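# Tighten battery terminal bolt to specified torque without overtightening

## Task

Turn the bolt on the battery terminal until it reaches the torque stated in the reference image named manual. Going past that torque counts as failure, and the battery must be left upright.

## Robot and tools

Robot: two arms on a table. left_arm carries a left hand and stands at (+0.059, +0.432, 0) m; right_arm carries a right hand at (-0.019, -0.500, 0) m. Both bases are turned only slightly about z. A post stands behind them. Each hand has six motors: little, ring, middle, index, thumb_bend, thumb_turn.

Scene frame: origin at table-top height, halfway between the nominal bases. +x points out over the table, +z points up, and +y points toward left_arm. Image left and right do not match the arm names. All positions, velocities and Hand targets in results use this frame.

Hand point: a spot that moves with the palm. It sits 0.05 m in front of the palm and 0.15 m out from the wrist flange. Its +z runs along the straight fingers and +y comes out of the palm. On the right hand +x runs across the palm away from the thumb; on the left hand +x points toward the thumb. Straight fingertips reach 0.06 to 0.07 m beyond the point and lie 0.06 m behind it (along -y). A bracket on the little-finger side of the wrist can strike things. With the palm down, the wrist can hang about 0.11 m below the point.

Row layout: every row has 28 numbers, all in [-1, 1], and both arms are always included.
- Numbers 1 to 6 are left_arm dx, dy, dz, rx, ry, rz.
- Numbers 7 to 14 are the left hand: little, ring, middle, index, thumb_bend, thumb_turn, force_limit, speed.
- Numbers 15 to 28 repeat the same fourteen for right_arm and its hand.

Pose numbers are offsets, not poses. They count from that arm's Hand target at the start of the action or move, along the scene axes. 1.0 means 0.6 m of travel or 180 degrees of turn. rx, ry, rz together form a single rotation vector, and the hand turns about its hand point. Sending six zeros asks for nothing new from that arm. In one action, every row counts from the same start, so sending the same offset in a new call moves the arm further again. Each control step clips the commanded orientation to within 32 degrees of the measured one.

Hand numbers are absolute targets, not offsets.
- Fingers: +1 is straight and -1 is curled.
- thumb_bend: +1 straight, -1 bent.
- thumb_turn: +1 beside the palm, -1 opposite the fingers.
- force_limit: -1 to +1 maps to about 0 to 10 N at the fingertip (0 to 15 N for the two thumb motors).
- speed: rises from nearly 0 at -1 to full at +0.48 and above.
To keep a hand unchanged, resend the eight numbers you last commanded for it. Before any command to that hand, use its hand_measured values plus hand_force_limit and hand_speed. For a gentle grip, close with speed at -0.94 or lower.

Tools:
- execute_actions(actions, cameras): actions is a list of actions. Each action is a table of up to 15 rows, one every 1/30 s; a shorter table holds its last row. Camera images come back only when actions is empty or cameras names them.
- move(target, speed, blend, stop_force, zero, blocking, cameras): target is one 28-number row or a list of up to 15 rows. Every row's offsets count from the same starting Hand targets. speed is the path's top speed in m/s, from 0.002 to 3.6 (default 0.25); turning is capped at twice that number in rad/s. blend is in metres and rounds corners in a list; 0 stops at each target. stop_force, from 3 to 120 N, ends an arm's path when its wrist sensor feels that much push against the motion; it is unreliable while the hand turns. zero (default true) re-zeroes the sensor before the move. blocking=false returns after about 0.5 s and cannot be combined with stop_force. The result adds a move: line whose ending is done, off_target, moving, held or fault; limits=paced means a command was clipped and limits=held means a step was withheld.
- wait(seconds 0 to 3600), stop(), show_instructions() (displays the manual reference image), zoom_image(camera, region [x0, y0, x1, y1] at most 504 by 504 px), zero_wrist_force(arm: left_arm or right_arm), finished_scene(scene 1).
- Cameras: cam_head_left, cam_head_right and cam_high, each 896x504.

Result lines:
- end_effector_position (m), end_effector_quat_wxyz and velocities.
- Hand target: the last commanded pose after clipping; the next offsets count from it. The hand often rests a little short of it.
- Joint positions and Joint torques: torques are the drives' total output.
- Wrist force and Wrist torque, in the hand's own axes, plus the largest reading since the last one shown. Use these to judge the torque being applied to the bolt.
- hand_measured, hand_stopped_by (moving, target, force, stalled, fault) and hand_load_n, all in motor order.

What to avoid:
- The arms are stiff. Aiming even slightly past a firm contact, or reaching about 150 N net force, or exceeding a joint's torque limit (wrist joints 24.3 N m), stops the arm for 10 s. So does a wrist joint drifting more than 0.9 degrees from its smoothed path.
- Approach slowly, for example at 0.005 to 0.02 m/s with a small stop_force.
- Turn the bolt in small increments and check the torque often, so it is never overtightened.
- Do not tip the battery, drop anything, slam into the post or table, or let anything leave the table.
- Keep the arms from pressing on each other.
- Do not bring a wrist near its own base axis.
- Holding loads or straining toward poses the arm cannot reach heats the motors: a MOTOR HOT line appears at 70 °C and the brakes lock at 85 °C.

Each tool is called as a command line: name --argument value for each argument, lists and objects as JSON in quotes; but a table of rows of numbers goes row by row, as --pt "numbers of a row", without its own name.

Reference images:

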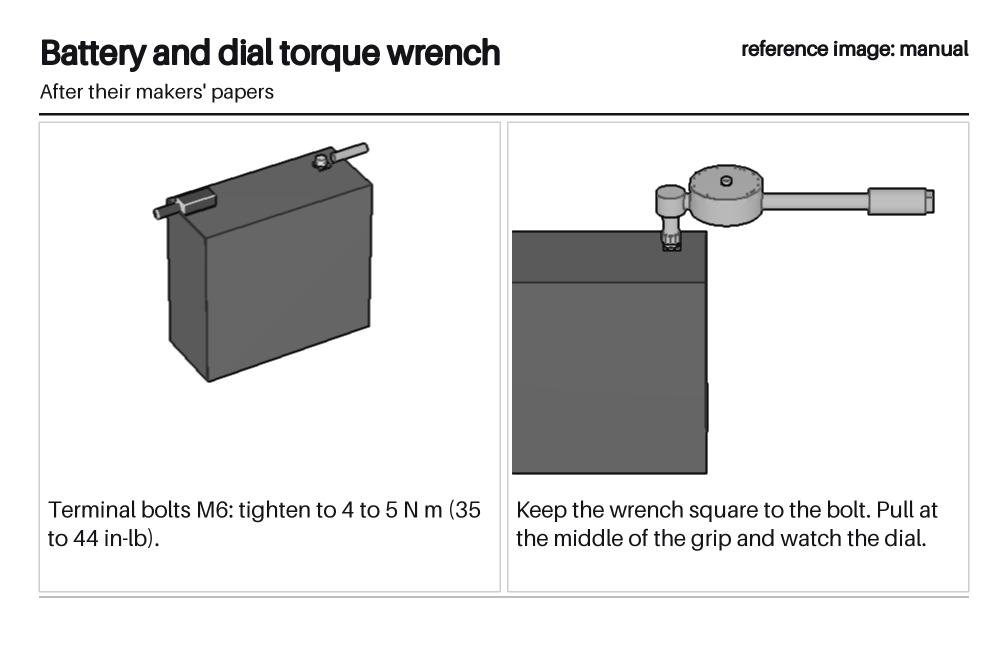

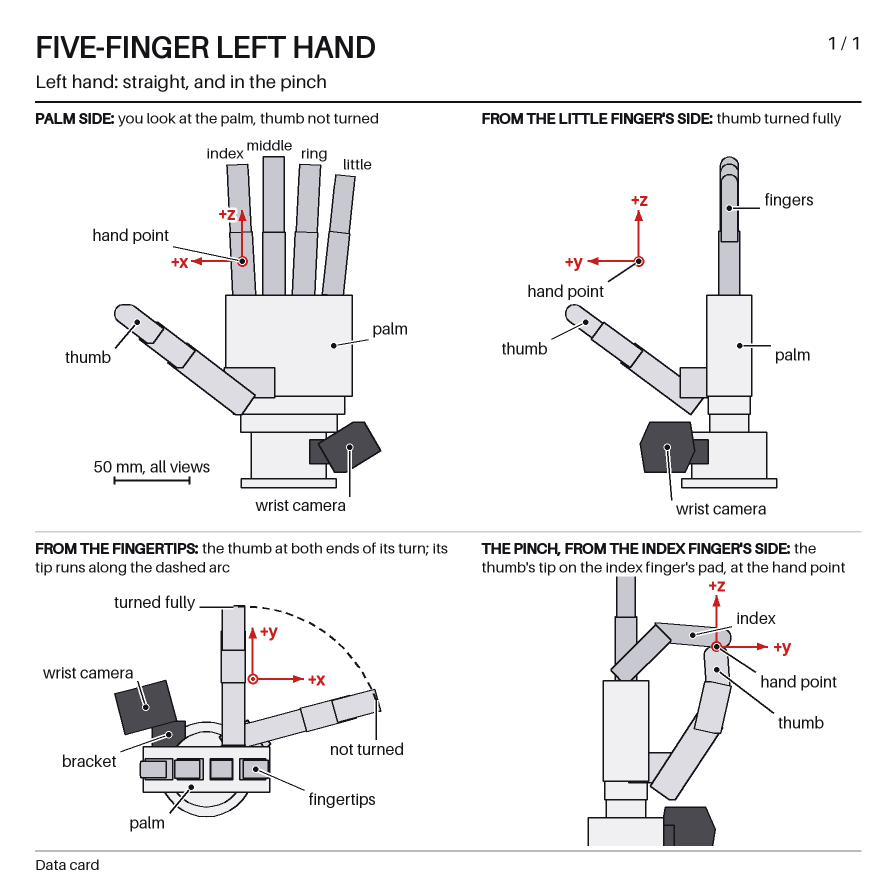

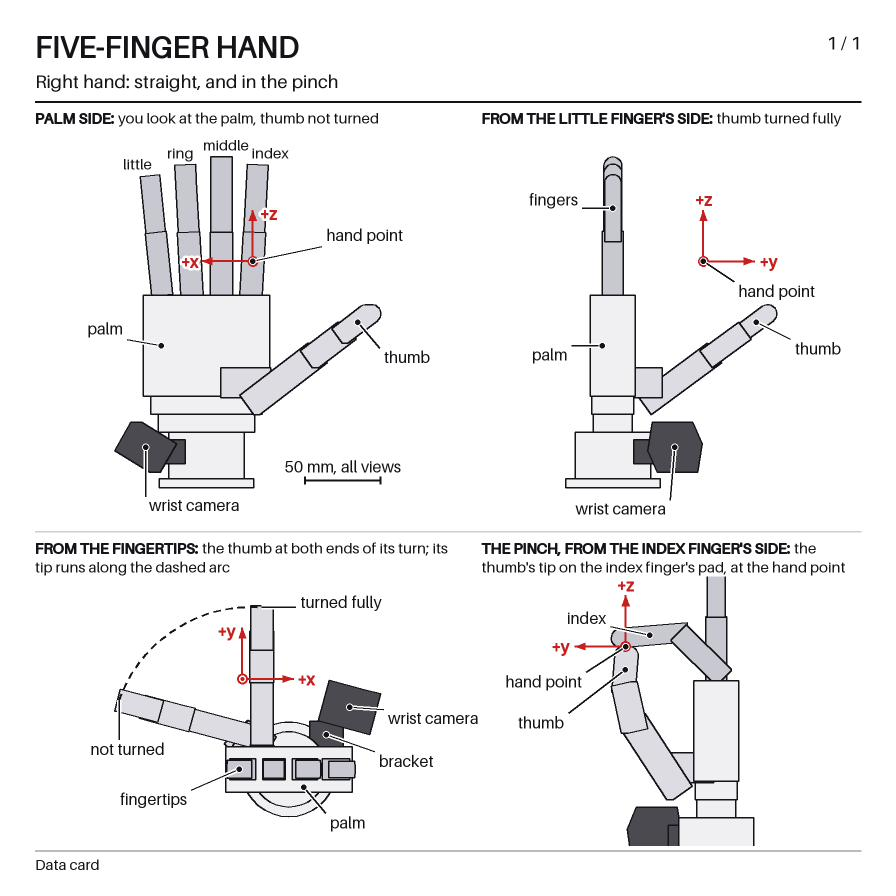

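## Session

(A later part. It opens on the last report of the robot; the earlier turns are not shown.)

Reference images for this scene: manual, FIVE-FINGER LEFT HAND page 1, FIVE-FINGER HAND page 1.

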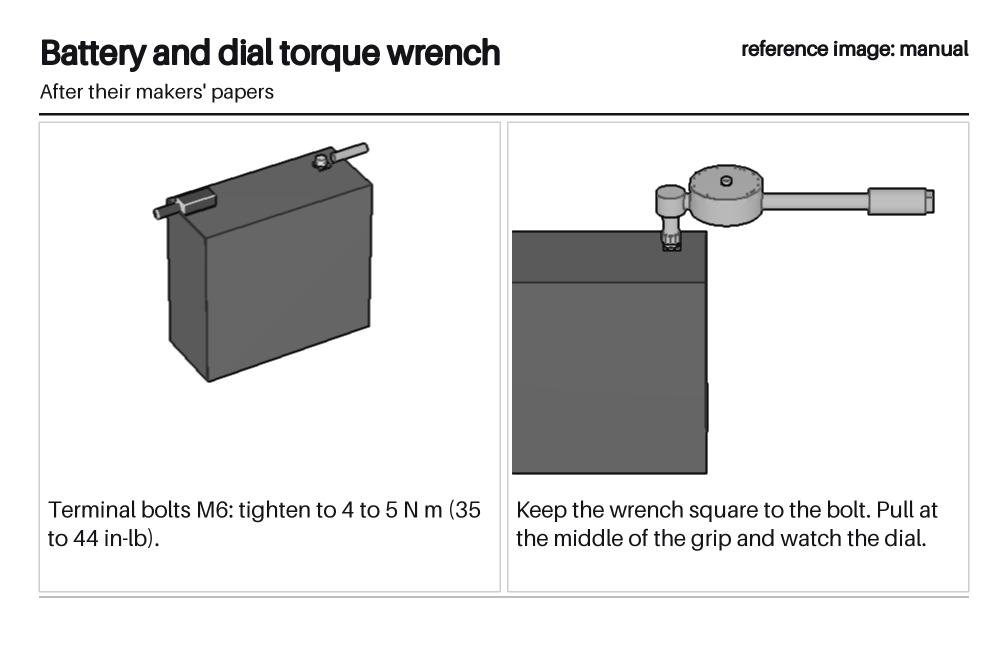

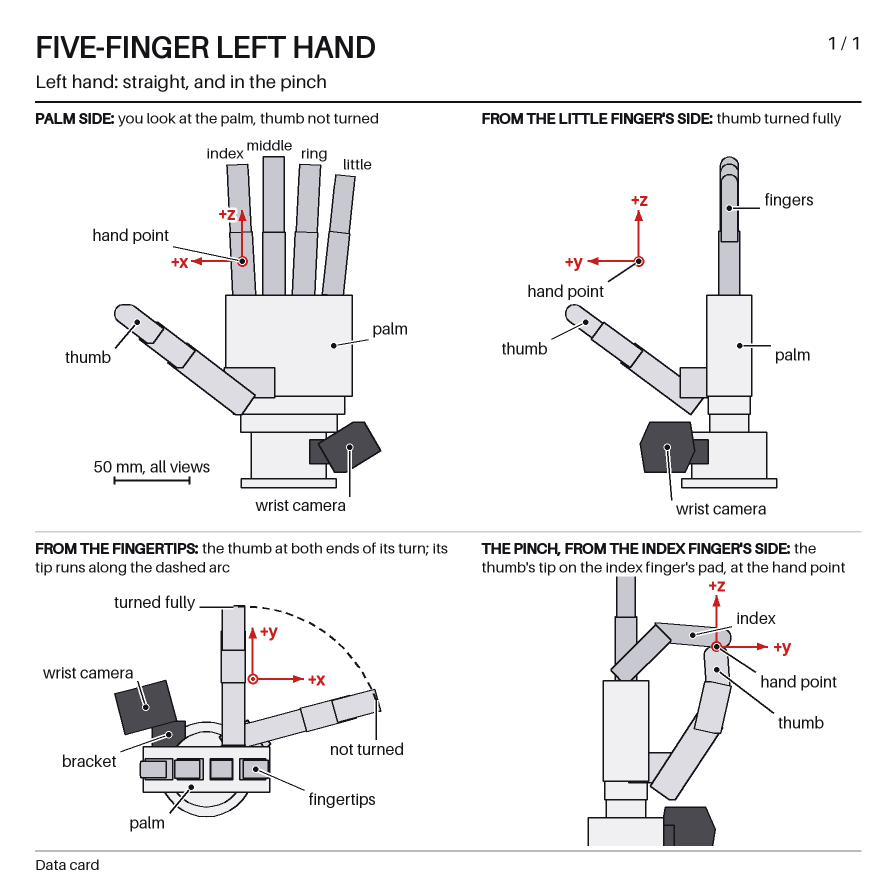

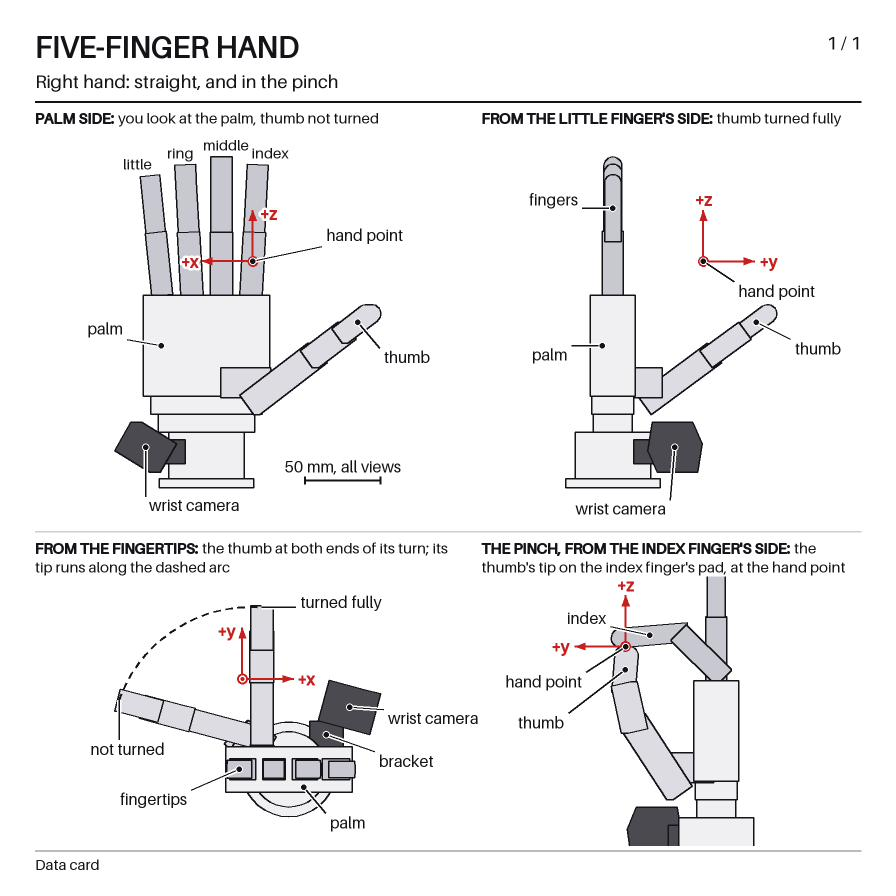

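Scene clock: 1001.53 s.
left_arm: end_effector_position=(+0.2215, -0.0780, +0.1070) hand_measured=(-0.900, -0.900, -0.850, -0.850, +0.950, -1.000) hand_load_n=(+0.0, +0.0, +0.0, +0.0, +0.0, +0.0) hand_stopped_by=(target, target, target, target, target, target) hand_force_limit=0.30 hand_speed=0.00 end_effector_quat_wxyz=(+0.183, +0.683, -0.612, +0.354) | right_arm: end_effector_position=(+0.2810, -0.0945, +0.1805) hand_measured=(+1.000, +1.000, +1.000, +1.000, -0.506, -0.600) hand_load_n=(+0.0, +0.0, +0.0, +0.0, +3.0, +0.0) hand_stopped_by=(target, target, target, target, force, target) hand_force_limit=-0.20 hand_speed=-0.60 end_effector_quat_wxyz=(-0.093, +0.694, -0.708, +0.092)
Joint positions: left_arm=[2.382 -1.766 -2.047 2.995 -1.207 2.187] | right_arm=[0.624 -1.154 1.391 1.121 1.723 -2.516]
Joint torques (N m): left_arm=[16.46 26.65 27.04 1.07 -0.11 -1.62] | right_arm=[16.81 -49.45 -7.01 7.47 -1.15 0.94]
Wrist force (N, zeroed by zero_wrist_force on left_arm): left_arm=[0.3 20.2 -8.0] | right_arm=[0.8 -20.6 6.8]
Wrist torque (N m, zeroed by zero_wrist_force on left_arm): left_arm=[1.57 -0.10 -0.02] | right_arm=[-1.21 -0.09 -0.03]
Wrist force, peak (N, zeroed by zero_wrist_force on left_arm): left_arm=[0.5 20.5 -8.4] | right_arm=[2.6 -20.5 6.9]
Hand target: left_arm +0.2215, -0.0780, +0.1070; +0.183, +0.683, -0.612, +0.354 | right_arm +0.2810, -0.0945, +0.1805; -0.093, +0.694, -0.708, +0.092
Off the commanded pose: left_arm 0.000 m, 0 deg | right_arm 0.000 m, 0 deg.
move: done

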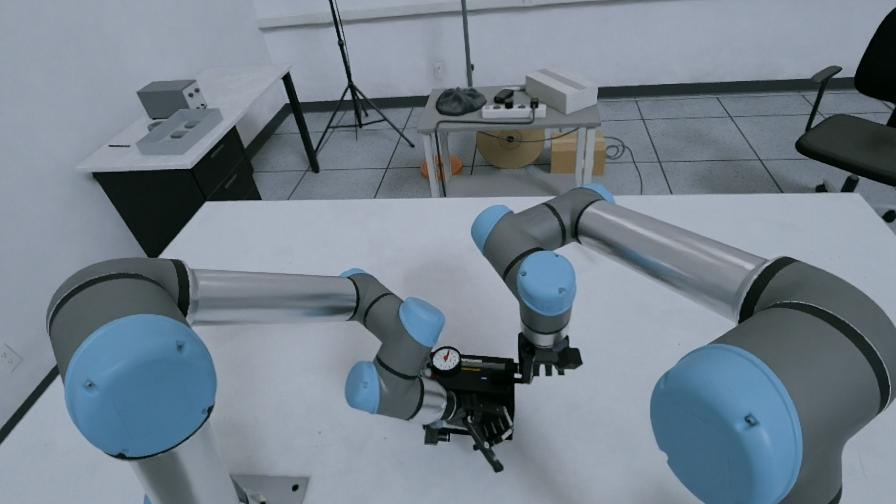

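move --target '[0,0,0,0,0,0,-0.9,-0.9,-0.85,-0.85,0.95,-1,0.3,0,-0.00496,0.00122,0,0,0,-0.00556,1,1,1,1,-0.7,-0.6,-0.2,-0.6]' --speed 0.01 --cameras '["cam_head_right"]'

zoom_image --camera "cam_head_right" --region '[432, 344, 460, 370]'

zoom_image --camera "cam_head_right" --region '[480, 340, 560, 400]'

Scene clock: 1003.10 s.
left_arm: end_effector_position=(+0.2215, -0.0780, +0.1070) hand_measured=(-0.900, -0.900, -0.850, -0.850, +0.950, -1.000) hand_load_n=(+0.0, +0.0, +0.0, +0.5, +0.0, +0.0) hand_stopped_by=(target, target, target, target, target, target) hand_force_limit=0.30 hand_speed=0.00 end_effector_quat_wxyz=(+0.183, +0.683, -0.612, +0.354) | right_arm: end_effector_position=(+0.2780, -0.0938, +0.1805) hand_measured=(+1.000, +1.000, +1.000, +1.000, -0.506, -0.600) hand_load_n=(+0.0, +0.0, +0.0, +0.0, +3.0, +0.0) hand_stopped_by=(target, target, target, target, force, target) hand_force_limit=-0.20 hand_speed=-0.60 end_effector_quat_wxyz=(-0.092, +0.688, -0.714, +0.093)
Joint positions: left_arm=[2.382 -1.766 -2.047 2.995 -1.207 2.187] | right_arm=[0.631 -1.157 1.397 1.122 1.728 -2.492]
Joint torques (N m): left_arm=[16.13 25.95 26.95 0.93 -0.41 -1.49] | right_arm=[17.11 -47.87 -6.43 7.27 -1.27 0.93]
Wrist force (N, zeroed by zero_wrist_force on left_arm): left_arm=[0.7 21.8 -9.3] | right_arm=[1.4 -22.2 6.1]
Wrist torque (N m, zeroed by zero_wrist_force on left_arm): left_arm=[1.73 -0.11 -0.02] | right_arm=[-1.30 -0.11 -0.02]
Wrist force, peak (N, zeroed by zero_wrist_force on left_arm): left_arm=[0.9 21.9 -9.4] | right_arm=[1.4 -22.2 6.1]
Hand target: left_arm +0.2215, -0.0780, +0.1070; +0.183, +0.683, -0.612, +0.354 | right_arm +0.2780, -0.0938, +0.1805; -0.092, +0.688, -0.714, +0.093
Off the commanded pose: left_arm 0.000 m, 0 deg | right_arm 0.000 m, 0 deg.
move: done

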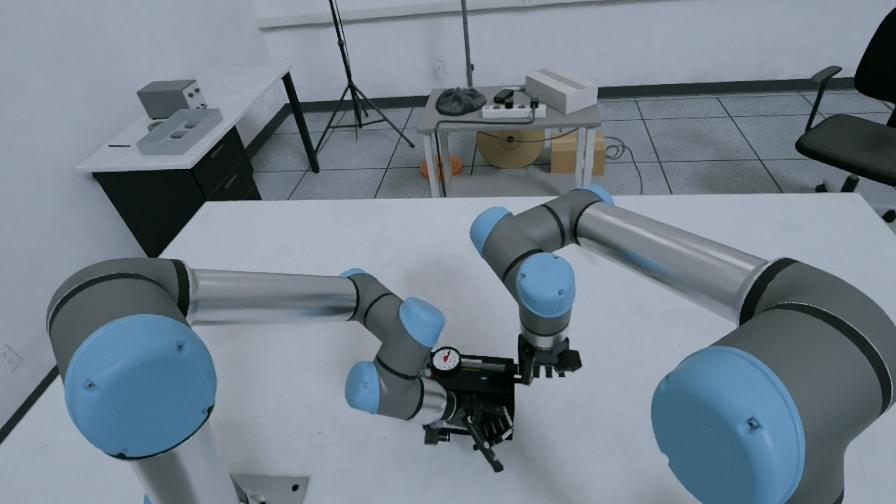

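Scaled by 18.000 from the camera's image (finer frame: 1280x720).

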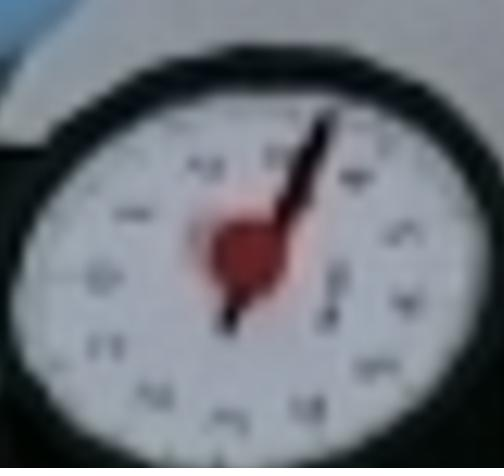

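Scaled by 6.300 from the camera's image (finer frame: 1280x720).

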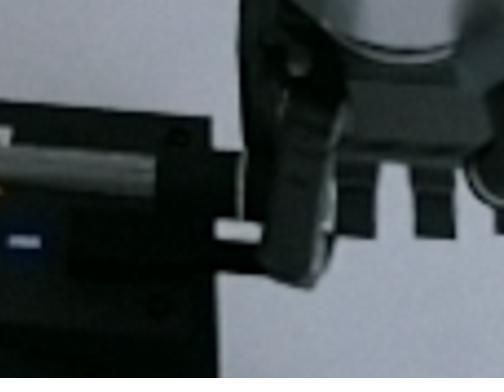

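move --target '[0,0,0,0,0,0,-0.9,-0.9,-0.85,-0.85,0.95,-1,0.3,0,-0.00494,0.00130,0,0,0,-0.00556,1,1,1,1,-0.7,-0.6,-0.2,-0.6]' --speed 0.01 --cameras '["cam_head_right"]'

zoom_image --camera "cam_head_right" --region '[432, 344, 460, 370]'

zoom_image --camera "cam_head_right" --region '[480, 340, 560, 400]'

Scene clock: 1004.70 s.
left_arm: end_effector_position=(+0.2215, -0.0780, +0.1070) hand_measured=(-0.900, -0.900, -0.850, -0.850, +0.950, -1.000) hand_load_n=(+0.0, +0.0, +0.0, +0.0, +0.0, -0.5) hand_stopped_by=(target, target, target, target, target, target) hand_force_limit=0.30 hand_speed=0.00 end_effector_quat_wxyz=(+0.183, +0.683, -0.612, +0.354) | right_arm: end_effector_position=(+0.2751, -0.0930, +0.1805) hand_measured=(+1.000, +1.000, +1.000, +1.000, -0.506, -0.600) hand_load_n=(+0.0, +0.0, +0.0, +0.0, +2.5, +0.0) hand_stopped_by=(target, target, target, target, force, target) hand_force_limit=-0.20 hand_speed=-0.60 end_effector_quat_wxyz=(-0.091, +0.682, -0.720, +0.093)
Joint positions: left_arm=[2.382 -1.766 -2.047 2.995 -1.207 2.187] | right_arm=[0.637 -1.16 1.402 1.123 1.733 -2.469]
Joint torques (N m): left_arm=[16.37 24.75 26.84 0.7 -0.9 -1.62] | right_arm=[18.67 -48.74 -7.17 7.55 -1.96 1.09]
Wrist force (N, zeroed by zero_wrist_force on left_arm): left_arm=[0.9 23.4 -10.0] | right_arm=[2.7 -23.1 6.6]
Wrist torque (N m, zeroed by zero_wrist_force on left_arm): left_arm=[1.86 -0.14 -0.01] | right_arm=[-1.35 -0.22 0.04]
Wrist force, peak (N, zeroed by zero_wrist_force on left_arm): left_arm=[0.7 23.6 -10.1] | right_arm=[2.8 -23.3 6.8]
Hand target: left_arm +0.2215, -0.0780, +0.1070; +0.183, +0.683, -0.612, +0.354 | right_arm +0.2750, -0.0930, +0.1805; -0.091, +0.682, -0.720, +0.093
Off the commanded pose: left_arm 0.000 m, 0 deg | right_arm 0.000 m, 0 deg.
move: done

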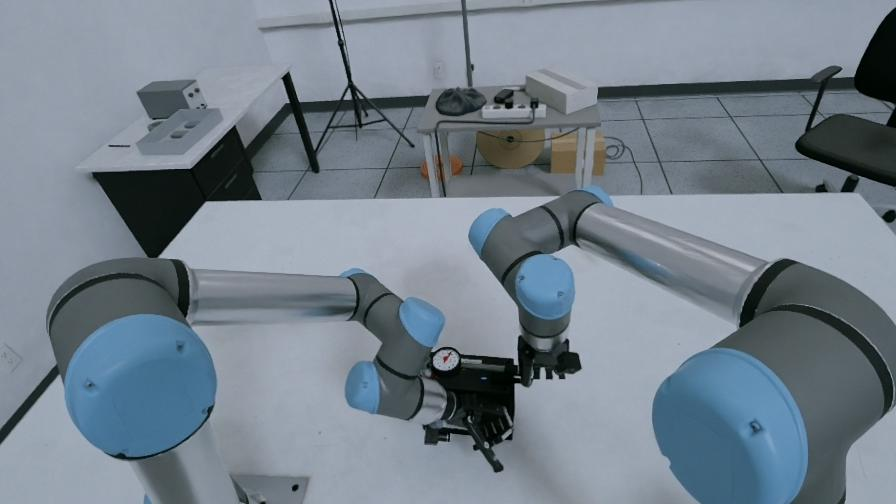

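Scaled by 18.000 from the camera's image (finer frame: 1280x720).

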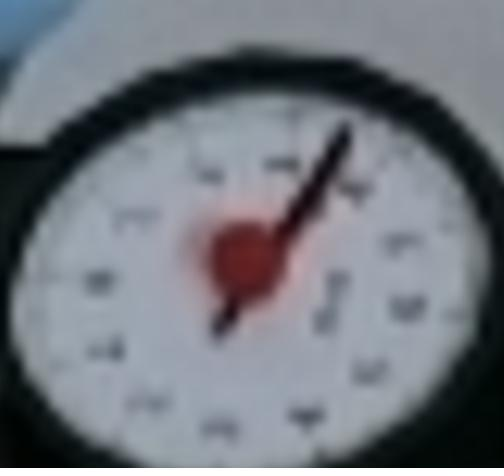

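Scaled by 6.300 from the camera's image (finer frame: 1280x720).

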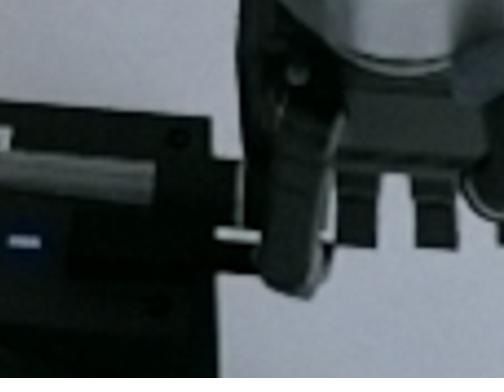

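move --target '[0,0,0,0,0,0,-0.9,-0.9,-0.85,-0.85,0.95,-1,0.3,0,-0.00491,0.00139,0,0,0,-0.00556,1,1,1,1,-0.7,-0.6,-0.2,-0.6]' --speed 0.01 --cameras '["cam_head_right"]'

zoom_image --camera "cam_head_right" --region '[432, 344, 460, 370]'

zoom_image --camera "cam_head_right" --region '[480, 340, 560, 400]'

Scene clock: 1006.27 s.
left_arm: end_effector_position=(+0.2215, -0.0780, +0.1070) hand_measured=(-0.900, -0.900, -0.850, -0.850, +0.950, -1.000) hand_load_n=(+0.0, +0.0, +0.0, +0.0, -0.5, +0.0) hand_stopped_by=(target, target, target, target, target, target) hand_force_limit=0.30 hand_speed=0.00 end_effector_quat_wxyz=(+0.183, +0.683, -0.612, +0.354) | right_arm: end_effector_position=(+0.2721, -0.0922, +0.1805) hand_measured=(+1.000, +1.000, +1.000, +1.000, -0.508, -0.600) hand_load_n=(+0.0, +0.0, +0.0, +0.0, +0.0, +0.0) hand_stopped_by=(target, target, target, target, force, target) hand_force_limit=-0.20 hand_speed=-0.60 end_effector_quat_wxyz=(-0.090, +0.675, -0.726, +0.094)
Joint positions: left_arm=[2.382 -1.766 -2.047 2.995 -1.207 2.187] | right_arm=[0.643 -1.163 1.407 1.125 1.738 -2.445]
Joint torques (N m): left_arm=[9.97 23.45 27.12 0.52 -1.42 -1.44] | right_arm=[11.66 -46.99 -7.52 6.48 0.71 1.07]
Wrist force (N, zeroed by zero_wrist_force on left_arm): left_arm=[-0.4 11.8 -2.4] | right_arm=[-3.6 -11.6 5.3]
Wrist torque (N m, zeroed by zero_wrist_force on left_arm): left_arm=[0.73 -0.01 -0.07] | right_arm=[-0.76 0.10 -0.28]
Wrist force, peak (N, zeroed by zero_wrist_force on left_arm): left_arm=[0.4 23.9 -9.7] | right_arm=[2.6 -23.3 6.6]
Hand target: left_arm +0.2215, -0.0780, +0.1070; +0.183, +0.683, -0.612, +0.354 | right_arm +0.2721, -0.0922, +0.1805; -0.090, +0.675, -0.726, +0.094
Off the commanded pose: left_arm 0.000 m, 0 deg | right_arm 0.000 m, 0 deg.
move: done

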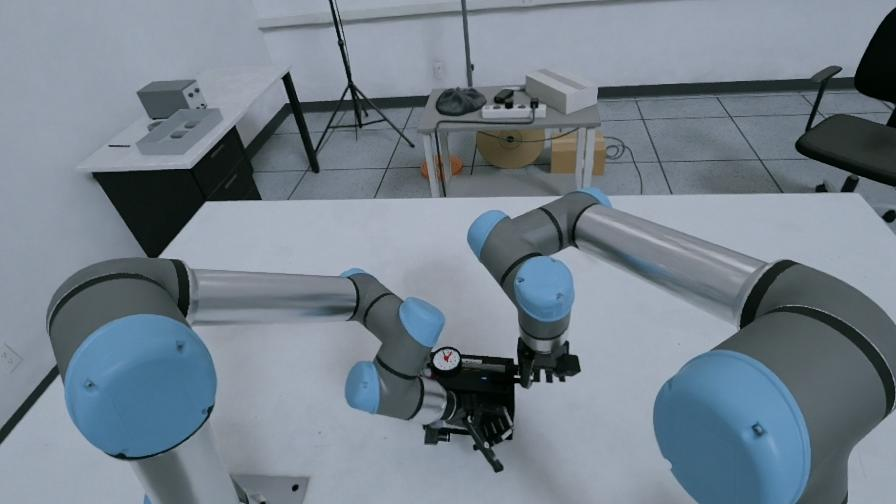

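Scaled by 18.000 from the camera's image (finer frame: 1280x720).

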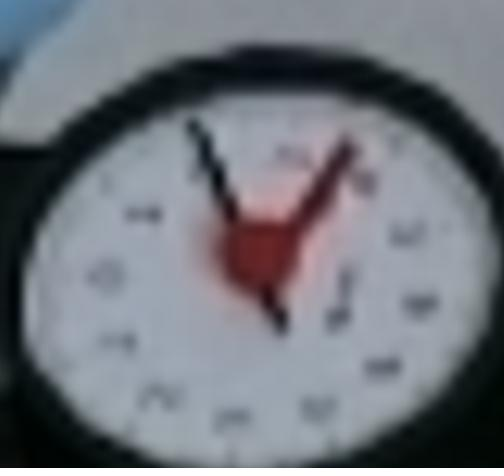

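Scaled by 6.300 from the camera's image (finer frame: 1280x720).

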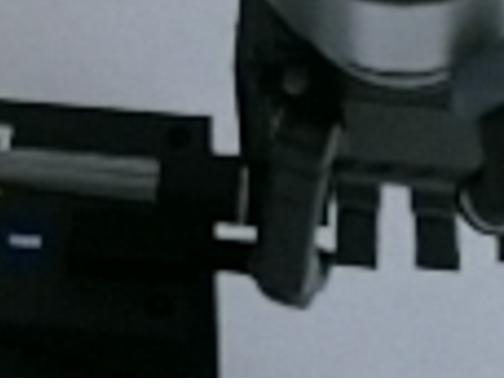

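wait --seconds 0.2 --cameras '["all"]'

zoom_image --camera "cam_head_left" --region '[430, 330, 570, 400]'

zoom_image --camera "cam_high" --region '[380, 180, 560, 300]'

Scene clock: 1007.47 s.
left_arm: end_effector_position=(+0.2215, -0.0780, +0.1070) hand_measured=(-0.900, -0.900, -0.850, -0.850, +0.950, -1.000) hand_load_n=(+0.0, +0.0, +0.0, +0.0, +0.0, +0.0) hand_stopped_by=(target, target, target, target, target, target) hand_force_limit=0.30 hand_speed=0.00 end_effector_quat_wxyz=(+0.183, +0.683, -0.612, +0.354) | right_arm: end_effector_position=(+0.2721, -0.0922, +0.1805) hand_measured=(+1.000, +1.000, +1.000, +1.000, -0.508, -0.600) hand_load_n=(+0.0, +0.0, +0.0, +0.0, +0.0, +0.0) hand_stopped_by=(target, target, target, target, force, target) hand_force_limit=-0.20 hand_speed=-0.60 end_effector_quat_wxyz=(-0.090, +0.675, -0.726, +0.094)
Joint positions: left_arm=[2.382 -1.766 -2.047 2.995 -1.207 2.187] | right_arm=[0.643 -1.163 1.407 1.125 1.738 -2.445]
Joint torques (N m): left_arm=[2.88 23.29 26.83 0.26 -1.72 -1.52] | right_arm=[13 -49 -8.42 6.58 0.88 1.09]
Wrist force (N, zeroed by zero_wrist_force on left_arm): left_arm=[-0.5 11.9 -2.1] | right_arm=[-3.6 -11.7 5.5]
Wrist torque (N m, zeroed by zero_wrist_force on left_arm): left_arm=[0.72 0.00 -0.07] | right_arm=[-0.77 0.10 -0.27]
Wrist force, peak (N, zeroed by zero_wrist_force on left_arm): left_arm=[-0.6 12.1 -2.2] | right_arm=[-3.7 -11.9 5.4]
Hand target: left_arm +0.2215, -0.0780, +0.1070; +0.183, +0.683, -0.612, +0.354 | right_arm +0.2721, -0.0922, +0.1805; -0.090, +0.675, -0.726, +0.094
Off the commanded pose: left_arm 0.000 m, 0 deg | right_arm 0.000 m, 0 deg.
wait: 0.20 s; at rest from the start

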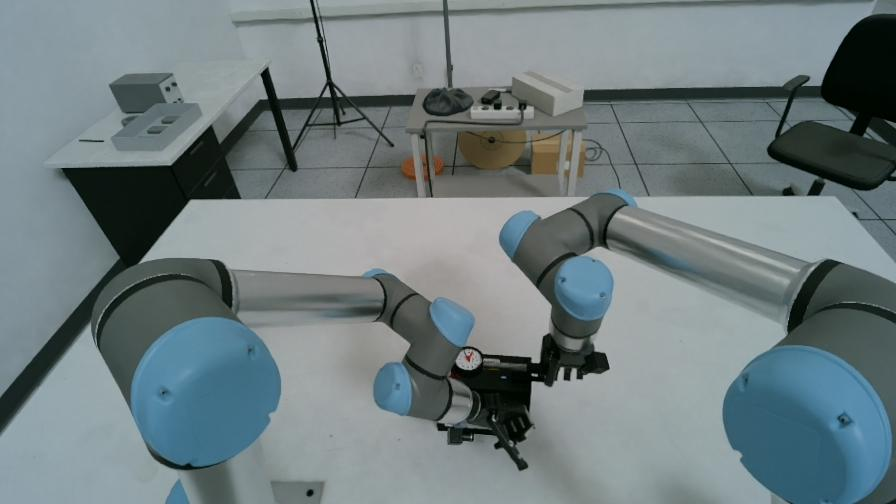

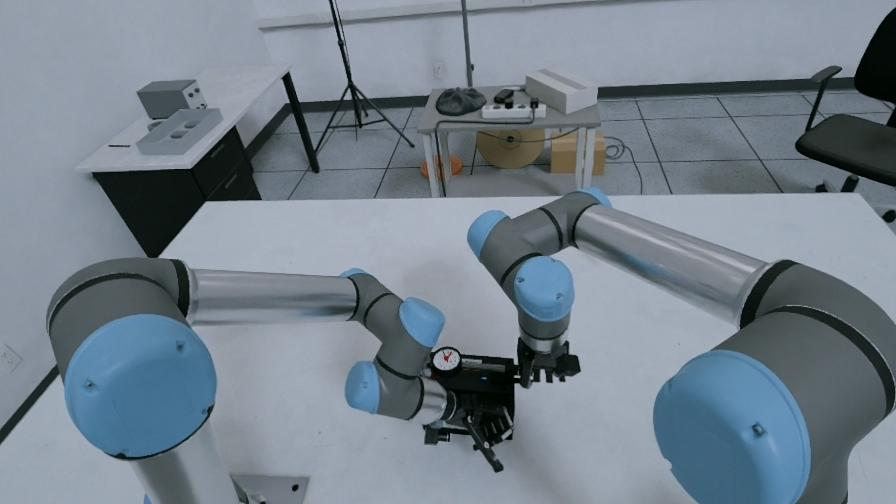

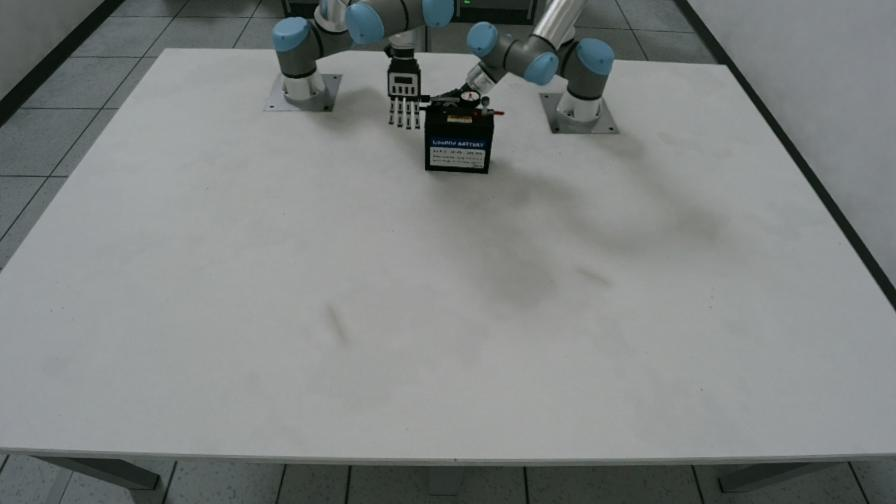

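Scaled by 3.600 from the camera's image (finer frame: 1280x720).

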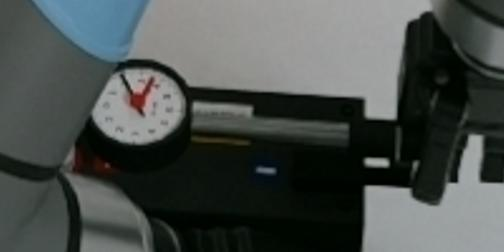

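Scaled by 2.800 from the camera's image (finer frame: 1280x720).

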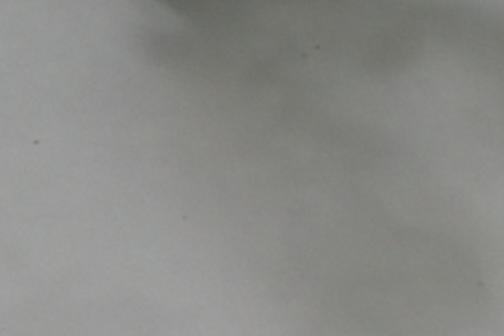

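zoom_image --camera "cam_high" --region '[380, 70, 510, 140]'

zoom_image --camera "cam_high" --region '[450, 85, 500, 115]'

zoom_image --camera "cam_head_left" --region '[450, 340, 500, 385]'

Scaled by 3.877 from the camera's image (finer frame: 1280x720).

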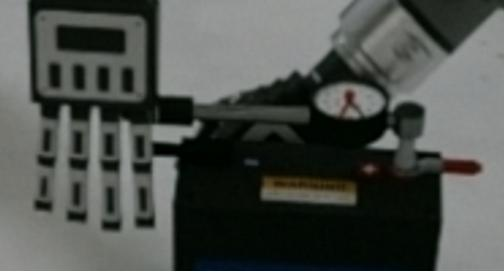

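Scaled by 10.080 from the camera's image (finer frame: 1280x720).

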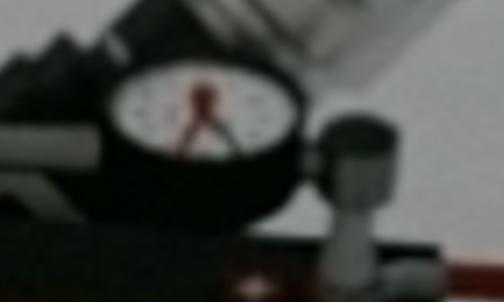

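Scaled by 10.080 from the camera's image (finer frame: 1280x720).

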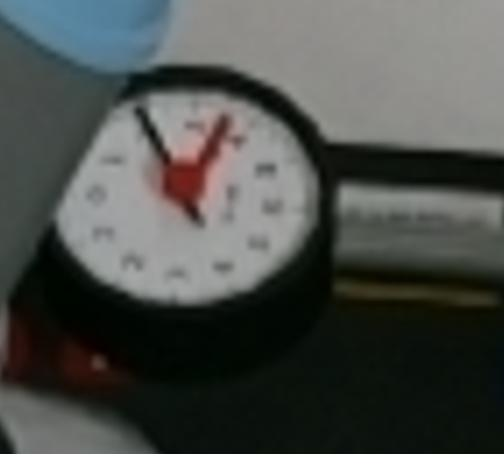

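move --target '[0,0,0,0,0,0,-0.9,-0.9,-0.85,-0.85,0.95,-1,0.3,0,0.00985,-0.00269,0,0,0,0.01111,1,1,1,1,-0.7,-0.6,-0.2,-0.6]' --speed 0.01 --cameras '["cam_head_right","cam_high"]'

zoom_image --camera "cam_head_right" --region '[432, 344, 460, 370]'

zoom_image --camera "cam_head_right" --region '[480, 340, 560, 400]'

zoom_image --camera "cam_high" --region '[380, 70, 510, 140]'

Scene clock: 1013.80 s.
left_arm: end_effector_position=(+0.2215, -0.0780, +0.1070) hand_measured=(-0.900, -0.900, -0.850, -0.850, +0.950, -1.000) hand_load_n=(+0.0, +0.0, +0.0, +0.0, +0.0, +0.0) hand_stopped_by=(target, target, target, target, target, target) hand_force_limit=0.30 hand_speed=0.00 end_effector_quat_wxyz=(+0.183, +0.683, -0.612, +0.354) | right_arm: end_effector_position=(+0.2780, -0.0938, +0.1805) hand_measured=(+1.000, +1.000, +1.000, +1.000, -0.508, -0.600) hand_load_n=(+0.0, +0.0, +0.0, +0.0, +0.5, +0.0) hand_stopped_by=(target, target, target, target, force, target) hand_force_limit=-0.20 hand_speed=-0.60 end_effector_quat_wxyz=(-0.092, +0.688, -0.714, +0.093)
Joint positions: left_arm=[2.382 -1.766 -2.047 2.995 -1.207 2.187] | right_arm=[0.631 -1.157 1.397 1.122 1.728 -2.492]
Joint torques (N m): left_arm=[-2.82 20.32 27.04 -0.45 -3.26 -1.51] | right_arm=[-7.43 -27.28 -24.25 -0.79 -1.34 -1.47]
Wrist force (N, zeroed by zero_wrist_force on left_arm): left_arm=[0.7 6.7 -0.3] | right_arm=[-1.0 1.8 3.7]
Wrist torque (N m, zeroed by zero_wrist_force on left_arm): left_arm=[0.23 -0.07 0.02] | right_arm=[0.04 0.00 0.10]
Wrist force, peak (N, zeroed by zero_wrist_force on left_arm): left_arm=[-0.6 12.0 -2.2] | right_arm=[-5.4 -11.4 5.6]
Hand target: left_arm +0.2215, -0.0780, +0.1070; +0.183, +0.683, -0.612, +0.354 | right_arm +0.2780, -0.0938, +0.1805; -0.092, +0.688, -0.714, +0.093
Off the commanded pose: left_arm 0.000 m, 0 deg | right_arm 0.000 m, 0 deg.
move: done

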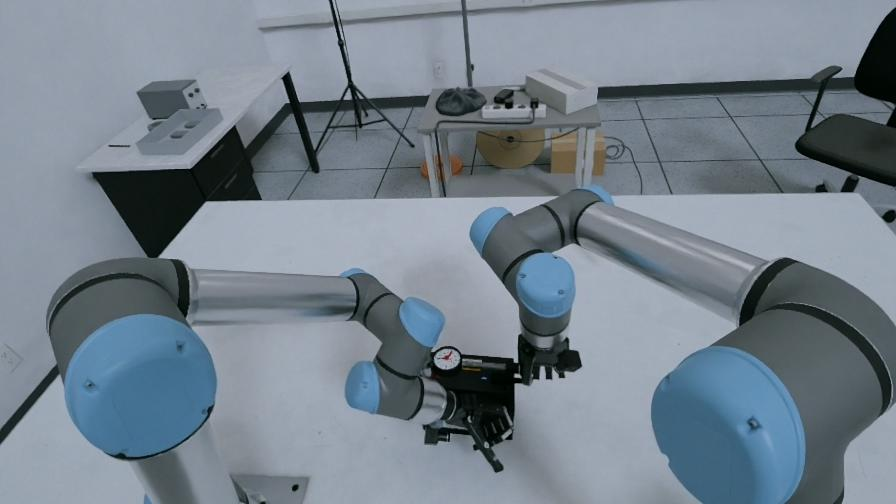

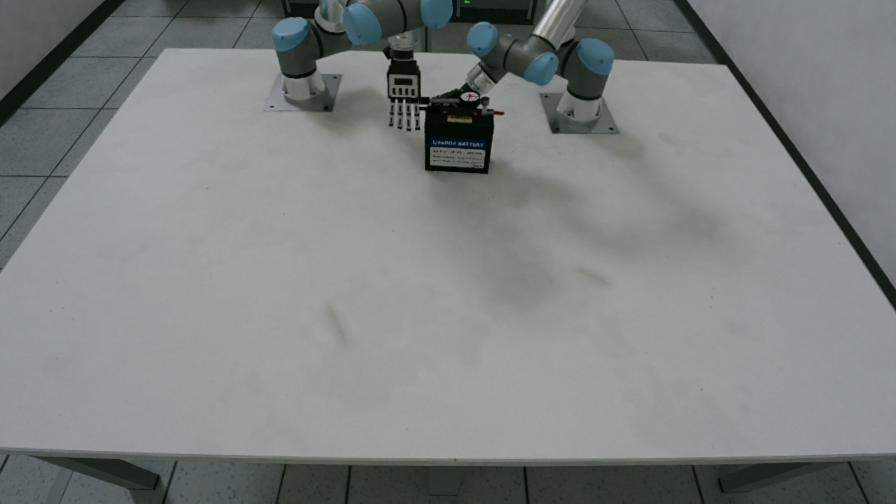

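Scaled by 18.000 from the camera's image (finer frame: 1280x720).

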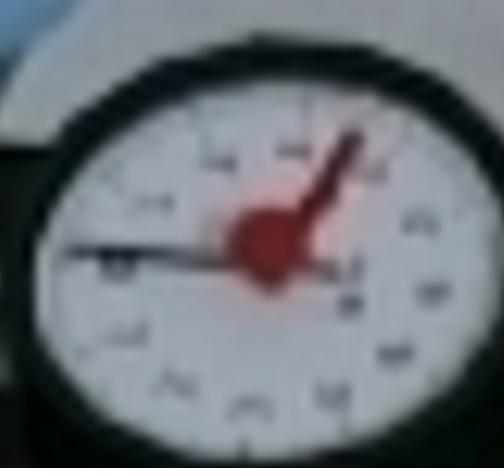

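Scaled by 6.300 from the camera's image (finer frame: 1280x720).

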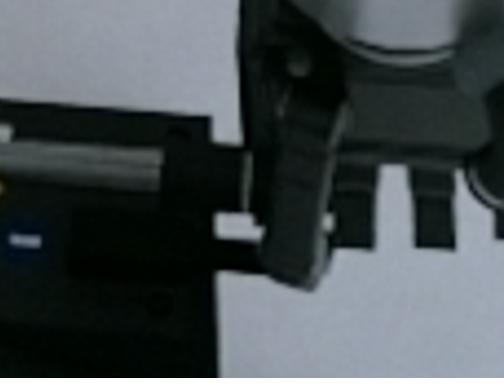

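Scaled by 3.877 from the camera's image (finer frame: 1280x720).

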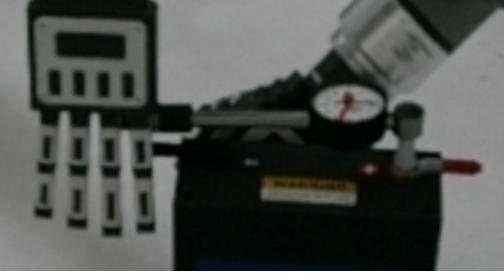

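move --target '[-0.01,0,0,0,0,0,-0.9,-0.9,-0.85,-0.85,0.95,-1,0.3,0,0,0,0,0,0,0,1,1,1,1,-0.75,-0.6,-0.2,-0.7]' --speed 0.01 --cameras '["cam_head_left"]'

zoom_image --camera "cam_head_left" --region '[450, 340, 550, 395]'

Scene clock: 1015.47 s.
left_arm: end_effector_position=(+0.2157, -0.0780, +0.1070) hand_measured=(-0.900, -0.900, -0.850, -0.850, +0.950, -1.000) hand_load_n=(+0.0, +0.0, +0.0, +0.0, +0.0, +0.0) hand_stopped_by=(target, target, target, target, target, target) hand_force_limit=0.30 hand_speed=0.00 end_effector_quat_wxyz=(+0.183, +0.683, -0.612, +0.354) | right_arm: end_effector_position=(+0.2780, -0.0938, +0.1805) hand_measured=(+1.000, +1.000, +1.000, +1.000, -0.544, -0.600) hand_load_n=(+0.0, +0.0, +0.0, +0.0, +6.5, +0.0) hand_stopped_by=(target, target, target, target, force, target) hand_force_limit=-0.20 hand_speed=-0.70 end_effector_quat_wxyz=(-0.092, +0.688, -0.714, +0.093)
Joint positions: left_arm=[2.37 -1.76 -2.055 2.999 -1.216 2.178] | right_arm=[0.631 -1.157 1.397 1.122 1.728 -2.492]
Joint torques (N m): left_arm=[-8.44 30.18 8.17 2.06 -2.34 -1.57] | right_arm=[-6.61 -26.59 -23.08 0.36 -0.53 -1.62]
Wrist force (N, zeroed by zero_wrist_force on left_arm): left_arm=[0.1 -0.5 0.1] | right_arm=[-2.3 1.7 3.3]
Wrist torque (N m, zeroed by zero_wrist_force on left_arm): left_arm=[-0.12 -0.02 0.02] | right_arm=[0.05 0.10 0.06]
Wrist force, peak (N, zeroed by zero_wrist_force on left_arm): left_arm=[0.5 6.9 0.0] | right_arm=[-1.9 1.9 4.0]
Hand target: left_arm +0.2155, -0.0780, +0.1070; +0.183, +0.683, -0.612, +0.354 | right_arm +0.2780, -0.0938, +0.1805; -0.092, +0.688, -0.714, +0.093
Off the commanded pose: left_arm 0.000 m, 0 deg | right_arm 0.000 m, 0 deg.
move: done

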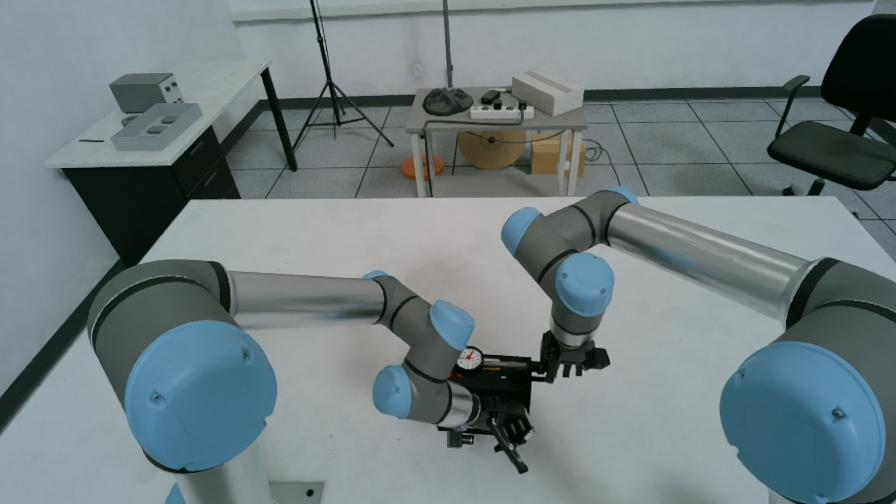

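Scaled by 5.040 from the camera's image (finer frame: 1280x720).

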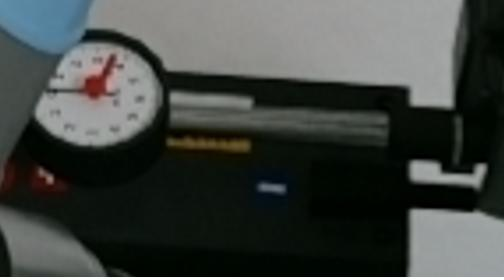

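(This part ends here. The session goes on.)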